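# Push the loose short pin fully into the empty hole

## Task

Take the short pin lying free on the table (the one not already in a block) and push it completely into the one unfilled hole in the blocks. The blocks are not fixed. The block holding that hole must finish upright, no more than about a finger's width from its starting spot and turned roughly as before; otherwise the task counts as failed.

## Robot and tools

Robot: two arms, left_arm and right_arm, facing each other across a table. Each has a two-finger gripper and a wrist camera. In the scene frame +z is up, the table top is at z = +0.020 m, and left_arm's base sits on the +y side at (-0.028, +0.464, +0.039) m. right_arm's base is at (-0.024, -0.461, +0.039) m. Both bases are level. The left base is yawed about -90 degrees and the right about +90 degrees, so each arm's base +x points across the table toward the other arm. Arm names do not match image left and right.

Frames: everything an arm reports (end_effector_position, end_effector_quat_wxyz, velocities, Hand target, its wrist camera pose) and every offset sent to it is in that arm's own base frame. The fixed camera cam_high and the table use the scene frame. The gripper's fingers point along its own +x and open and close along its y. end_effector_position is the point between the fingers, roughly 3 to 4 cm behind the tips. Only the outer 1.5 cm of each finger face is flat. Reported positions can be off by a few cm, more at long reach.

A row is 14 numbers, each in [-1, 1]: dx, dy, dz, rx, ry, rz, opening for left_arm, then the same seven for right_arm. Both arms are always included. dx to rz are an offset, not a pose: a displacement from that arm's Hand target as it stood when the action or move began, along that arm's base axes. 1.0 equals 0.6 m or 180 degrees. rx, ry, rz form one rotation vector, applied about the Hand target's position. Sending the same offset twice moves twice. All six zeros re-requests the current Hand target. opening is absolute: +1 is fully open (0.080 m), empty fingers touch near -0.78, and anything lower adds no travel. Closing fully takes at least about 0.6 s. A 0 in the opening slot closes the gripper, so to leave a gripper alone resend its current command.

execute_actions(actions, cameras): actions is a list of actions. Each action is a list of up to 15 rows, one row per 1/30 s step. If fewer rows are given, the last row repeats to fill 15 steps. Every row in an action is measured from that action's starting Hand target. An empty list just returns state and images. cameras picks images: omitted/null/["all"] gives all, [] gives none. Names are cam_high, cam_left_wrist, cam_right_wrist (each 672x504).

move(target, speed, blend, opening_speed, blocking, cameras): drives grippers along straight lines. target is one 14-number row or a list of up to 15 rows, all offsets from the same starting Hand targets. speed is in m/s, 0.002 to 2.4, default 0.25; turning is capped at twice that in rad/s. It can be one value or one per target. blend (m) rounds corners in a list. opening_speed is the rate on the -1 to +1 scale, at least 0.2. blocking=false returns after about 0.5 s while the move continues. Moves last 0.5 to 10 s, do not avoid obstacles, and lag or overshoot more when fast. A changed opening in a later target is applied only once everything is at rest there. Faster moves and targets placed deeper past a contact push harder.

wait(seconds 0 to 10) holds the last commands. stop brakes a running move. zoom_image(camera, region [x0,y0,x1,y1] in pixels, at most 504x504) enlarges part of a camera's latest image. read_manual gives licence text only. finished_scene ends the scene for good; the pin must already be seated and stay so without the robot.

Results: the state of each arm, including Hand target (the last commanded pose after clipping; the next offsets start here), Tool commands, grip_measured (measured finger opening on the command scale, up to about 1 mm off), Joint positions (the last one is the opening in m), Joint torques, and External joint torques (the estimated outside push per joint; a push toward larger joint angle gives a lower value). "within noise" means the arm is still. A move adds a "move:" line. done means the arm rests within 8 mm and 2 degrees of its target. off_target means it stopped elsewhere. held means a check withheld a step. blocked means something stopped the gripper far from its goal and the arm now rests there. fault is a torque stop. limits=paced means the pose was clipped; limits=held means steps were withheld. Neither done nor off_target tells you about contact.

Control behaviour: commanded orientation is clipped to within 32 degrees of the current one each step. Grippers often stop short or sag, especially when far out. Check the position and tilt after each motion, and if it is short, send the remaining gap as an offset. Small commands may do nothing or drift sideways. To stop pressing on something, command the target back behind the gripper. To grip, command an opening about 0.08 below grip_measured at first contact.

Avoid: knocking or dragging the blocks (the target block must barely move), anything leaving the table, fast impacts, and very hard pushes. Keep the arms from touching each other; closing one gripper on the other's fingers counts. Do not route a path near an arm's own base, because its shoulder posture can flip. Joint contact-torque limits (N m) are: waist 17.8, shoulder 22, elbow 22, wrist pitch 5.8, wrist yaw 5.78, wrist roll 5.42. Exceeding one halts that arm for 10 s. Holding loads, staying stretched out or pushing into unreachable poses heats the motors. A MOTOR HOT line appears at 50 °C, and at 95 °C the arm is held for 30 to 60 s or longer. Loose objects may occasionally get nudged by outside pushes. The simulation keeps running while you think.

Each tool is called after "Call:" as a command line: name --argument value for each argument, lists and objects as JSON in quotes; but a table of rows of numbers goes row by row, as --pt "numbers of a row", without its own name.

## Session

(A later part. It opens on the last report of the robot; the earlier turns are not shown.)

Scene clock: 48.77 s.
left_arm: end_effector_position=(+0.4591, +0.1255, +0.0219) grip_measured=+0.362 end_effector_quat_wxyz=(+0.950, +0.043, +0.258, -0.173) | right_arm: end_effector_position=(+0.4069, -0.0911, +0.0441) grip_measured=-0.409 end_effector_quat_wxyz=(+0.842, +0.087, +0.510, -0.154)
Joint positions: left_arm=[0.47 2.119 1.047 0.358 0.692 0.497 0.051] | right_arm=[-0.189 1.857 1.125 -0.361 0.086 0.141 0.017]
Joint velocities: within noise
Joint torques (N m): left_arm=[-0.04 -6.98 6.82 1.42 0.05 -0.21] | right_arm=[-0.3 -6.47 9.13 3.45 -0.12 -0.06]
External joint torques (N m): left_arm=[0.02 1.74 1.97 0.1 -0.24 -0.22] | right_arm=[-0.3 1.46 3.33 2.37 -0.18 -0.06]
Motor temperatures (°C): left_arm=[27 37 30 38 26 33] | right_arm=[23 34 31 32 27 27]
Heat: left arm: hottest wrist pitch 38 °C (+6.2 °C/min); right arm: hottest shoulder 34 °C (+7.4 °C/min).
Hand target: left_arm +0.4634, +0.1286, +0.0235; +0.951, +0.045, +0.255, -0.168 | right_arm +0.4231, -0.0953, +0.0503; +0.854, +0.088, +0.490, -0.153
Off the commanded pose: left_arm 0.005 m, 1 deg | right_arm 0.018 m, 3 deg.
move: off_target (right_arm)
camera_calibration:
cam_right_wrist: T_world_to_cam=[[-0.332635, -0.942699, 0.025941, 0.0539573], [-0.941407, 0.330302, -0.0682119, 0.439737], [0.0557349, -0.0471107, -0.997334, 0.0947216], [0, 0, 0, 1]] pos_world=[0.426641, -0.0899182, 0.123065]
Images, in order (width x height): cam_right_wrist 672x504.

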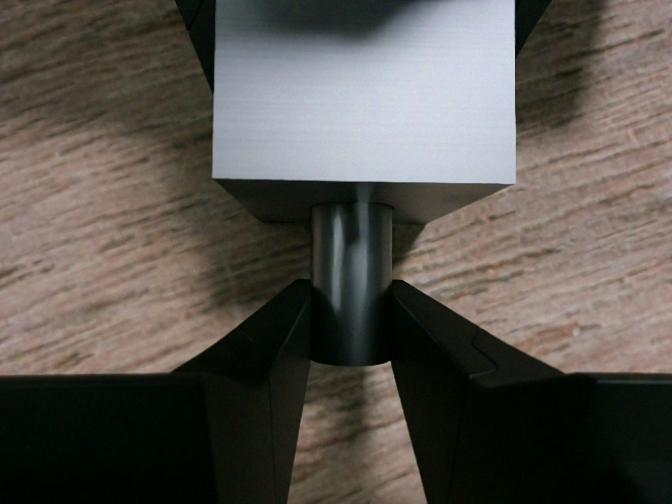

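Call:
zoom_image --camera "cam_right_wrist" --region '[250, 160, 450, 380]'

Call:
move --target '[0,0,0,0,0,0,0.30,0.0127,-0.0046,0.003,0,0,0,-0.5]' --speed 0.03 --cameras '["cam_right_wrist"]'

Call:
zoom_image --camera "cam_right_wrist" --region '[250, 160, 450, 380]'

Scaled by 2.291 from the camera's 672x504 image, which has a finer 960x720 frame.

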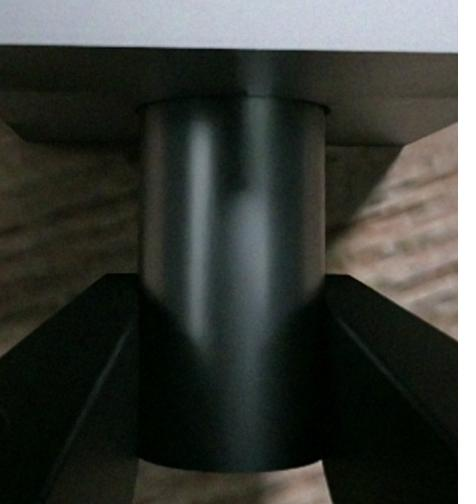

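Scene clock: 50.90 s.
left_arm: end_effector_position=(+0.4583, +0.1260, +0.0219) grip_measured=+0.362 end_effector_quat_wxyz=(+0.949, +0.043, +0.258, -0.174) | right_arm: end_effector_position=(+0.4090, -0.0924, +0.0443) grip_measured=-0.409 end_effector_quat_wxyz=(+0.837, +0.087, +0.517, -0.153)
Joint positions: left_arm=[0.473 2.119 1.047 0.355 0.698 0.501 0.051] | right_arm=[-0.192 1.874 1.155 -0.393 0.084 0.139 0.017]
Joint velocities: within noise
Joint torques (N m): left_arm=[-0.35 -6.99 6.82 1.59 -0.18 -0.34] | right_arm=[-0.38 -5.9 10.04 4.46 -0.12 -0.08]
External joint torques (N m): left_arm=[-0.37 1.68 2.01 0.28 -0.45 -0.34] | right_arm=[-0.43 2.12 4.29 3.43 -0.17 -0.08]
Motor temperatures (°C): left_arm=[27 37 30 38 26 33] | right_arm=[23 34 32 34 27 27]
Heat: left arm: hottest wrist pitch 38 °C (+5.9 °C/min); right arm: hottest shoulder 34 °C (+7.1 °C/min).
Hand target: left_arm +0.4633, +0.1286, +0.0235; +0.951, +0.045, +0.255, -0.168 | right_arm +0.4308, -0.0980, +0.0522; +0.854, +0.088, +0.490, -0.153
Off the commanded pose: left_arm 0.006 m, 1 deg | right_arm 0.024 m, 4 deg.
move: off_target (right_arm)
camera_calibration:
cam_right_wrist: T_world_to_cam=[[-0.331591, -0.943007, 0.0280287, 0.0529753], [-0.942625, 0.329943, -0.0509519, 0.441878], [0.0388001, -0.0433158, -0.998308, 0.102104], [0, 0, 0, 1]] pos_world=[0.430129, -0.0914155, 0.122961]
Images, in order (width x height): cam_right_wrist 672x504.

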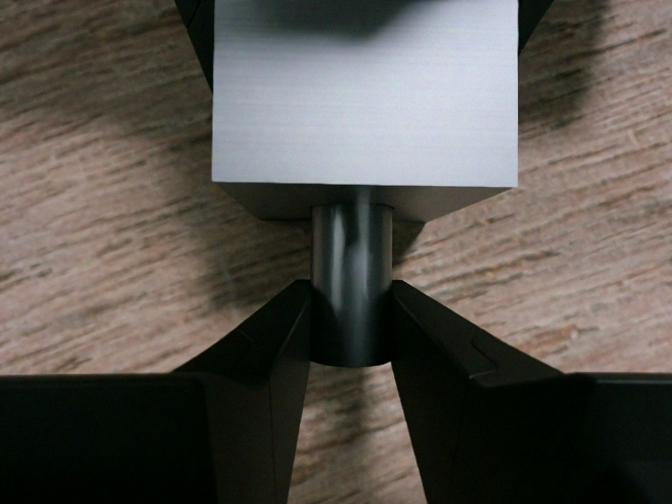

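Scaled by 2.291 from the camera's 672x504 image, which has a finer 960x720 frame.

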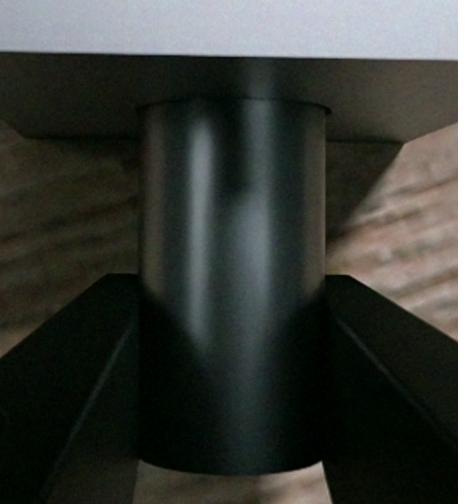

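Call:
move --pt "0 0 0 0 0 0 0.30 -0.030 0.0083 -0.0067 0 0 0 -0.5" --pt "0 0 0 0 0 0 0.30 -0.0302 0.0083 -0.0067 0 0 0 -0.1" --speed 0.04 --opening_speed 1.0 --cameras '["cam_right_wrist"]'

Scene clock: 53.27 s.
left_arm: end_effector_position=(+0.4590, +0.1275, +0.0219) grip_measured=+0.362 end_effector_quat_wxyz=(+0.950, +0.043, +0.258, -0.169) | right_arm: end_effector_position=(+0.4110, -0.0931, +0.0457) grip_measured=-0.103 end_effector_quat_wxyz=(+0.852, +0.087, +0.494, -0.154)
Joint positions: left_arm=[0.473 2.119 1.047 0.36 0.688 0.495 0.051] | right_arm=[-0.193 1.852 1.107 -0.311 0.084 0.139 0.03]
Joint velocities: within noise
Joint torques (N m): left_arm=[-0.36 -6.98 6.84 1.29 0.23 -0.15] | right_arm=[0 -9.4 5.76 1.35 -0.07 0.05]
External joint torques (N m): left_arm=[-0.27 1.69 2.03 -0.02 -0.04 -0.16] | right_arm=[-0.01 -1.55 0.04 0.26 -0.12 0.05]
Motor temperatures (°C): left_arm=[27 37 30 38 26 33] | right_arm=[23 34 32 35 27 27]
Heat: left arm: hottest wrist pitch 38 °C (+5.6 °C/min); right arm: hottest wrist pitch 35 °C (+6.8 °C/min).
Hand target: left_arm +0.4634, +0.1285, +0.0235; +0.951, +0.045, +0.255, -0.168 | right_arm +0.4126, -0.0931, +0.0482; +0.854, +0.088, +0.490, -0.153
Off the commanded pose: left_arm 0.005 m, 1 deg | right_arm 0.003 m, 1 deg.
move: done
camera_calibration:
cam_right_wrist: T_world_to_cam=[[-0.333622, -0.942496, 0.0199393, 0.054174], [-0.938117, 0.329839, -0.105559, 0.444743], [0.0929122, -0.0539222, -0.994213, 0.0799719], [0, 0, 0, 1]] pos_world=[0.427864, -0.0913226, 0.125376]
Images, in order (width x height): cam_right_wrist 672x504.

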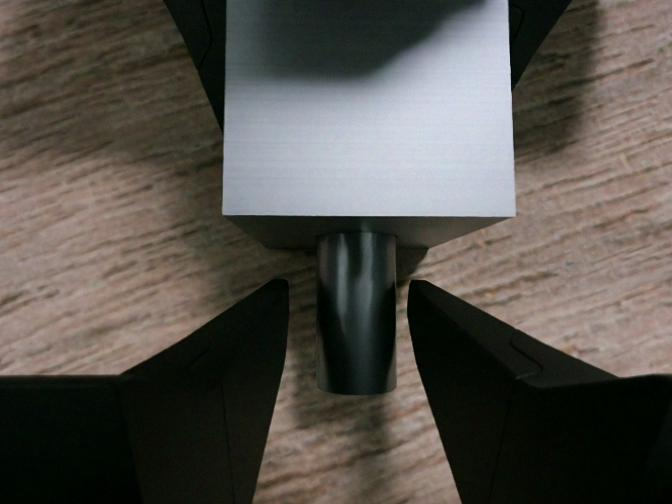

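Call:
move --pt "0 0 0 0 0 0 0.30 -0.0625 0.0232 0.0 0 0 0 -0.1" --pt "0 0 0 0 0 0 0.30 -0.067 0.0227 -0.0088 -0.0386 -0.1042 0 -0.82" --speed '[0.12,0.2]' --cameras '["cam_right_wrist","cam_left_wrist"]'

Scene clock: 55.97 s.
left_arm: end_effector_position=(+0.4590, +0.1275, +0.0219) grip_measured=+0.362 end_effector_quat_wxyz=(+0.950, +0.043, +0.258, -0.169) | right_arm: end_effector_position=(+0.3737, -0.0800, +0.0424) grip_measured=-0.800 end_effector_quat_wxyz=(+0.925, +0.062, +0.336, -0.165)
Joint positions: left_arm=[0.473 2.119 1.047 0.36 0.688 0.495 0.051] | right_arm=[-0.15 1.661 0.606 0.348 0.154 0.134 0]
Joint velocities: within noise
Joint torques (N m): left_arm=[-0.33 -6.99 6.87 1.29 0.24 -0.14] | right_arm=[0.24 -7.48 4.11 1.97 0.17 -0.02]
External joint torques (N m): left_arm=[-0.36 1.69 2.05 -0.03 -0.03 -0.14] | right_arm=[0.24 -1.66 -1.06 0.49 0.1 -0.02]
Motor temperatures (°C): left_arm=[27 37 30 39 26 33] | right_arm=[23 34 32 35 27 27]
Heat: left arm: hottest wrist pitch 39 °C (+6.4 °C/min); right arm: hottest wrist pitch 35 °C (+6.4 °C/min).
Hand target: left_arm +0.4634, +0.1285, +0.0235; +0.951, +0.045, +0.255, -0.168 | right_arm +0.3725, -0.0794, +0.0430; +0.926, +0.060, +0.334, -0.166
Off the commanded pose: left_arm 0.005 m, 1 deg | right_arm 0.002 m, 0 deg.
move: done
camera_calibration:
cam_left_wrist: T_world_to_cam=[[-0.352618, -0.935738, -0.00745056, 0.288709], [-0.704032, 0.270532, -0.656621, 0.333972], [0.61644, -0.226291, -0.754184, -0.160271], [0, 0, 0, 1]] pos_world=[0.435729, 0.143538, 0.10057]
cam_right_wrist: T_world_to_cam=[[-0.339363, -0.940504, 0.0168539, 0.0565215], [-0.845742, 0.297229, -0.443143, 0.382268], [0.411769, -0.164641, -0.896292, -0.0511894], [0, 0, 0, 1]] pos_world=[0.363559, -0.0688902, 0.122566]
Images, in order (width x height): cam_left_wrist 672x504, cam_right_wrist 672x504.

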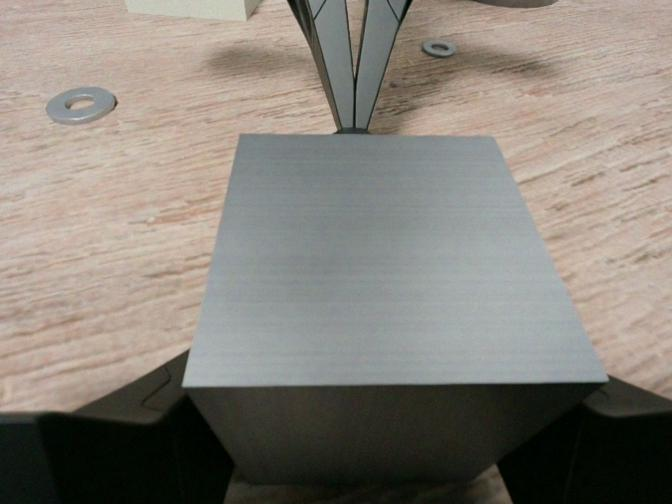

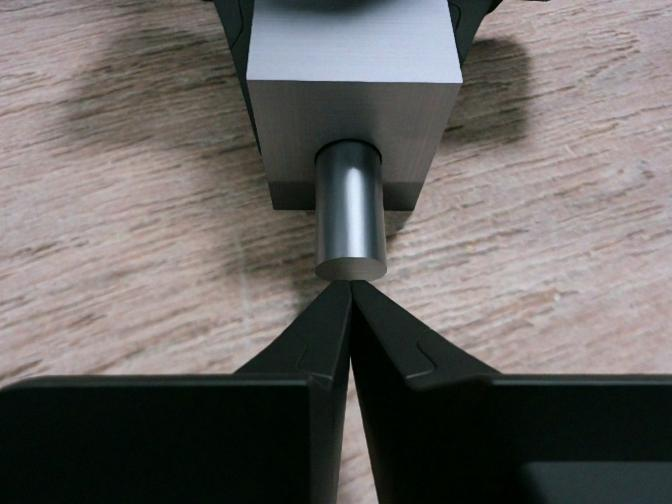

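Call:
move --target '[0,0,0,0,0,0,0.30,0.036,-0.0133,-0.003,0,0,0,-0.82]' --speed 0.04 --cameras '["cam_right_wrist","cam_left_wrist"]'

Scene clock: 58.07 s.
left_arm: end_effector_position=(+0.4587, +0.1270, +0.0219) grip_measured=+0.362 end_effector_quat_wxyz=(+0.950, +0.043, +0.258, -0.171) | right_arm: end_effector_position=(+0.3816, -0.0832, +0.0348) grip_measured=-0.800 end_effector_quat_wxyz=(+0.921, +0.058, +0.349, -0.165)
Joint positions: left_arm=[0.473 2.119 1.047 0.358 0.692 0.497 0.051] | right_arm=[-0.157 1.714 0.649 0.332 0.151 0.124 0]
Joint velocities: within noise
Joint torques (N m): left_arm=[-0.4 -6.96 6.87 1.42 0.07 -0.21] | right_arm=[-0.58 -4.56 8.34 2.81 -0.12 -0.02]
External joint torques (N m): left_arm=[-0.36 1.72 2.06 0.1 -0.2 -0.21] | right_arm=[-0.55 1.68 3.15 1.32 -0.2 -0.03]
Motor temperatures (°C): left_arm=[27 38 30 39 26 33] | right_arm=[23 34 32 35 27 27]
Heat: left arm: hottest wrist pitch 39 °C (+6.2 °C/min); right arm: hottest wrist pitch 35 °C (+6.2 °C/min).
Hand target: left_arm +0.4634, +0.1285, +0.0235; +0.951, +0.045, +0.255, -0.168 | right_arm +0.3941, -0.0874, +0.0411; +0.926, +0.060, +0.334, -0.166
Off the commanded pose: left_arm 0.005 m, 1 deg | right_arm 0.015 m, 2 deg.
move: off_target (right_arm)
camera_calibration:
cam_left_wrist: T_world_to_cam=[[-0.356132, -0.934417, -0.00589868, 0.28954], [-0.702924, 0.272052, -0.65718, 0.33327], [0.615684, -0.229896, -0.753711, -0.15942], [0, 0, 0, 1]] pos_world=[0.43553, 0.143234, 0.10057]
cam_right_wrist: T_world_to_cam=[[-0.335964, -0.941471, 0.0275892, 0.0546142], [-0.85869, 0.294125, -0.419692, 0.390386], [0.387013, -0.164692, -0.907247, -0.0521229], [0, 0, 0, 1]] pos_world=[0.373742, -0.071989, 0.115047]
Images, in order (width x height): cam_left_wrist 672x504, cam_right_wrist 672x504.

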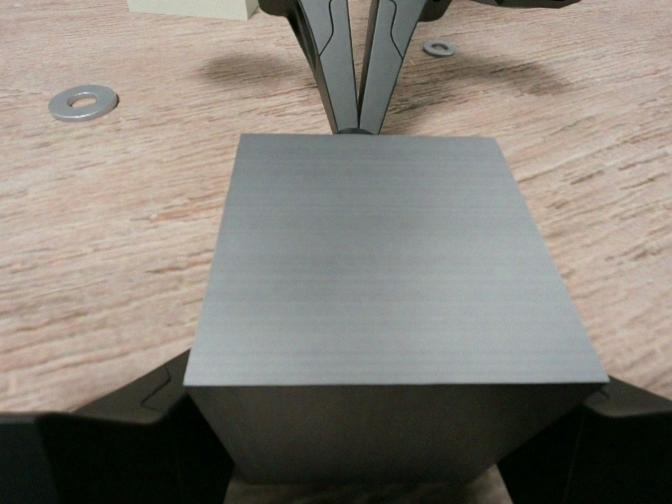

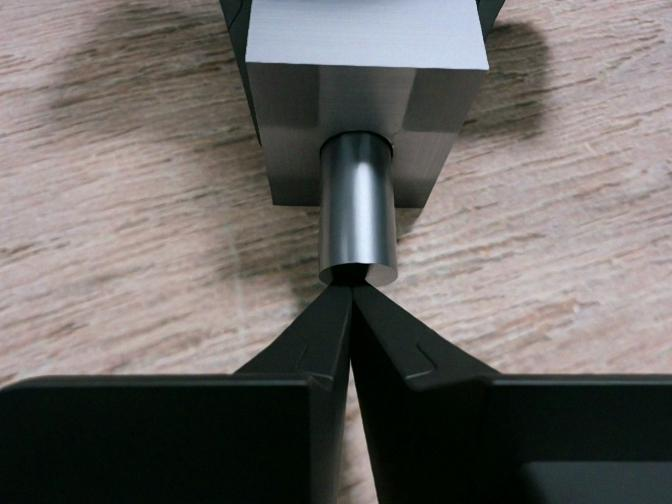

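Call:
move --target '[0,0,0,0,0,0,0.30,0.017,-0.0068,0.010,0,0,0,-0.82]' --speed 0.04 --cameras '["cam_right_wrist"]'

Call:
zoom_image --camera "cam_right_wrist" --region '[240, 40, 500, 300]'

Scene clock: 59.00 s.
left_arm: end_effector_position=(+0.4574, +0.1280, +0.0218) grip_measured=+0.362 end_effector_quat_wxyz=(+0.950, +0.042, +0.257, -0.173) | right_arm: end_effector_position=(+0.3848, -0.0856, +0.0357) grip_measured=-0.800 end_effector_quat_wxyz=(+0.917, +0.057, +0.359, -0.165)
Joint positions: left_arm=[0.478 2.119 1.047 0.353 0.701 0.503 0.051] | right_arm=[-0.163 1.721 0.684 0.283 0.147 0.119 0]
Joint velocities: within noise
Joint torques (N m): left_arm=[-0.93 -6.98 6.8 1.67 -0.29 -0.41] | right_arm=[-0.68 -4.18 9.94 3.65 -0.16 -0.04]
External joint torques (N m): left_arm=[-0.9 1.72 1.96 0.36 -0.57 -0.41] | right_arm=[-0.67 2.19 4.67 2.18 -0.23 -0.04]
Motor temperatures (°C): left_arm=[27 38 30 39 26 33] | right_arm=[23 34 32 36 27 27]
Heat: left arm: hottest wrist pitch 39 °C (+6.1 °C/min); right arm: hottest wrist pitch 36 °C (+7.1 °C/min).
Hand target: left_arm +0.4634, +0.1285, +0.0235; +0.951, +0.045, +0.255, -0.168 | right_arm +0.4042, -0.0915, +0.0470; +0.926, +0.060, +0.335, -0.166
Off the commanded pose: left_arm 0.006 m, 1 deg | right_arm 0.023 m, 3 deg.
move: off_target (right_arm)
camera_calibration:
cam_right_wrist: T_world_to_cam=[[-0.334796, -0.94173, 0.032518, 0.0527793], [-0.868176, 0.294863, -0.399157, 0.397152], [0.36631, -0.161867, -0.916306, -0.0443905], [0, 0, 0, 1]] pos_world=[0.378728, -0.0745871, 0.116135]
Images, in order (width x height): cam_right_wrist 672x504.

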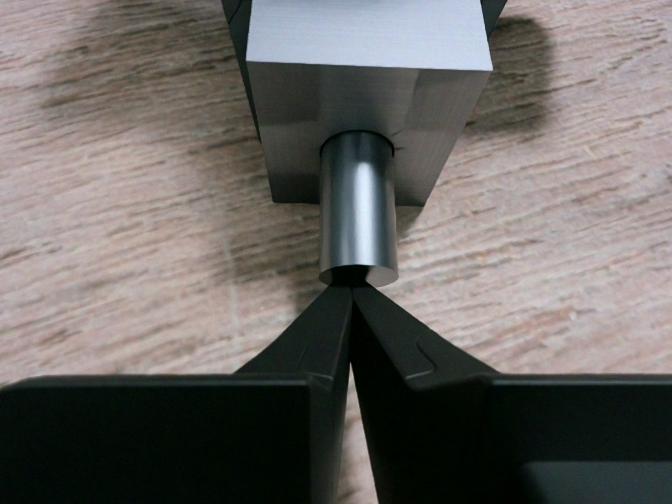

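Scaled by 1.938 from the camera's 672x504 image, which has a finer 960x720 frame.

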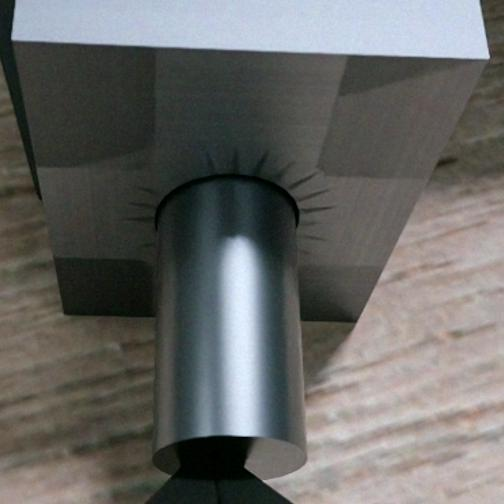

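Call:
move --pt "0 0 0 0 0 0 0.30 -0.06 0.022 0.0 0 0 0 -0.82" --pt "0 0 0 0 0 0 1 -0.10 0.037 0.04 0 0 0 -0.82" --pt "-0.136 0.0495 0.083 0 0 0 1 -0.16 0.05 0.10 0 0 0 -0.82" --speed '[0.08,0.15,0.15]'

Call:
zoom_image --camera "cam_right_wrist" --region '[240, 0, 500, 250]'

Scene clock: 64.23 s.
left_arm: end_effector_position=(+0.3836, +0.1597, +0.0698) grip_measured=+1.000 end_effector_quat_wxyz=(+0.951, +0.042, +0.258, -0.167) | right_arm: end_effector_position=(+0.3099, -0.0619, +0.1068) grip_measured=-0.800 end_effector_quat_wxyz=(+0.925, +0.060, +0.336, -0.165)
Joint positions: left_arm=[0.663 1.849 0.914 0.101 0.821 0.672 0.08] | right_arm=[-0.109 1.183 0.534 -0.062 0.186 0.157 0]
Joint velocities: within noise
Joint torques (N m): left_arm=[0.1 -7.86 4.39 0.88 0.64 0.1] | right_arm=[0.22 -5.35 5.3 1.68 0.17 0.14]
External joint torques (N m): left_arm=[0.09 -0.65 -0.77 -0.3 0.29 0.1] | right_arm=[0.21 -1.84 -1.1 0.19 0.09 0.14]
Motor temperatures (°C): left_arm=[27 38 30 39 26 33] | right_arm=[23 34 32 37 27 27]
Heat: left arm: hottest wrist pitch 39 °C (+5.1 °C/min); right arm: hottest wrist pitch 37 °C (+8.1 °C/min).
Hand target: left_arm +0.3818, +0.1583, +0.0733; +0.951, +0.045, +0.254, -0.168 | right_arm +0.3082, -0.0614, +0.1071; +0.926, +0.060, +0.334, -0.166
Off the commanded pose: left_arm 0.004 m, 1 deg | right_arm 0.002 m, 0 deg.
move: done
camera_calibration:
cam_left_wrist: T_world_to_cam=[[-0.347829, -0.937531, -0.00714116, 0.291118], [-0.705165, 0.266624, -0.657004, 0.304644], [0.617865, -0.223489, -0.753853, -0.0714469], [0, 0, 0, 1]] pos_world=[0.360228, 0.17574, 0.14837]
cam_right_wrist: T_world_to_cam=[[-0.336651, -0.941412, 0.020224, 0.0496378], [-0.847229, 0.293458, -0.442816, 0.351565], [0.410938, -0.166209, -0.896384, 0.0357971], [0, 0, 0, 1]] pos_world=[0.299856, -0.05049, 0.186763]

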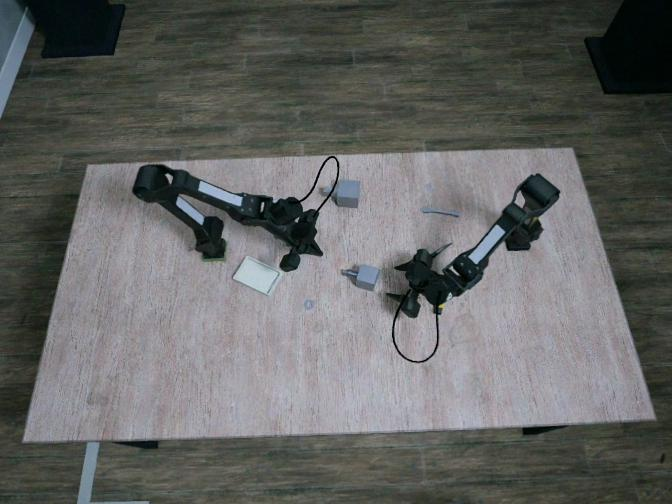

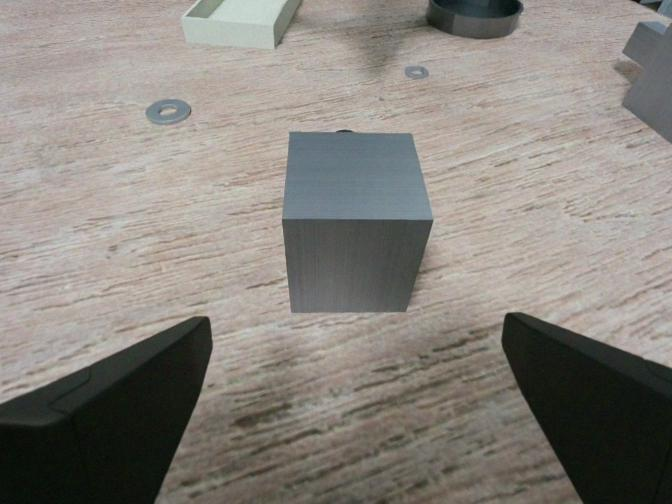

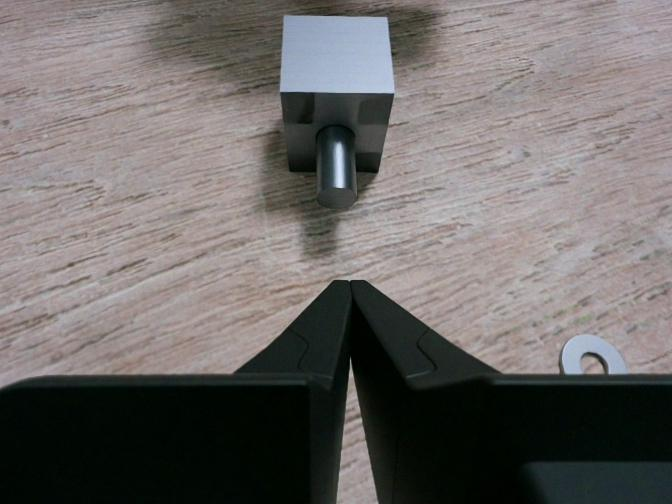

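Scaled by 1.938 from the camera's 672x504 image, which has a finer 960x720 frame.

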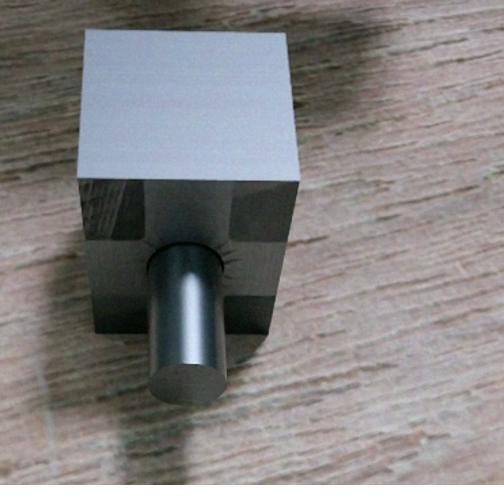

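Call:
zoom_image --camera "cam_high" --region '[310, 165, 400, 300]'

Scaled by 3.733 from the camera's 672x504 image, which has a finer 960x720 frame.

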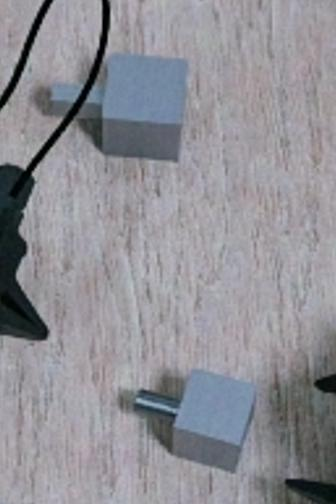

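Call:
finished_scene

The scene is finished: the task was done.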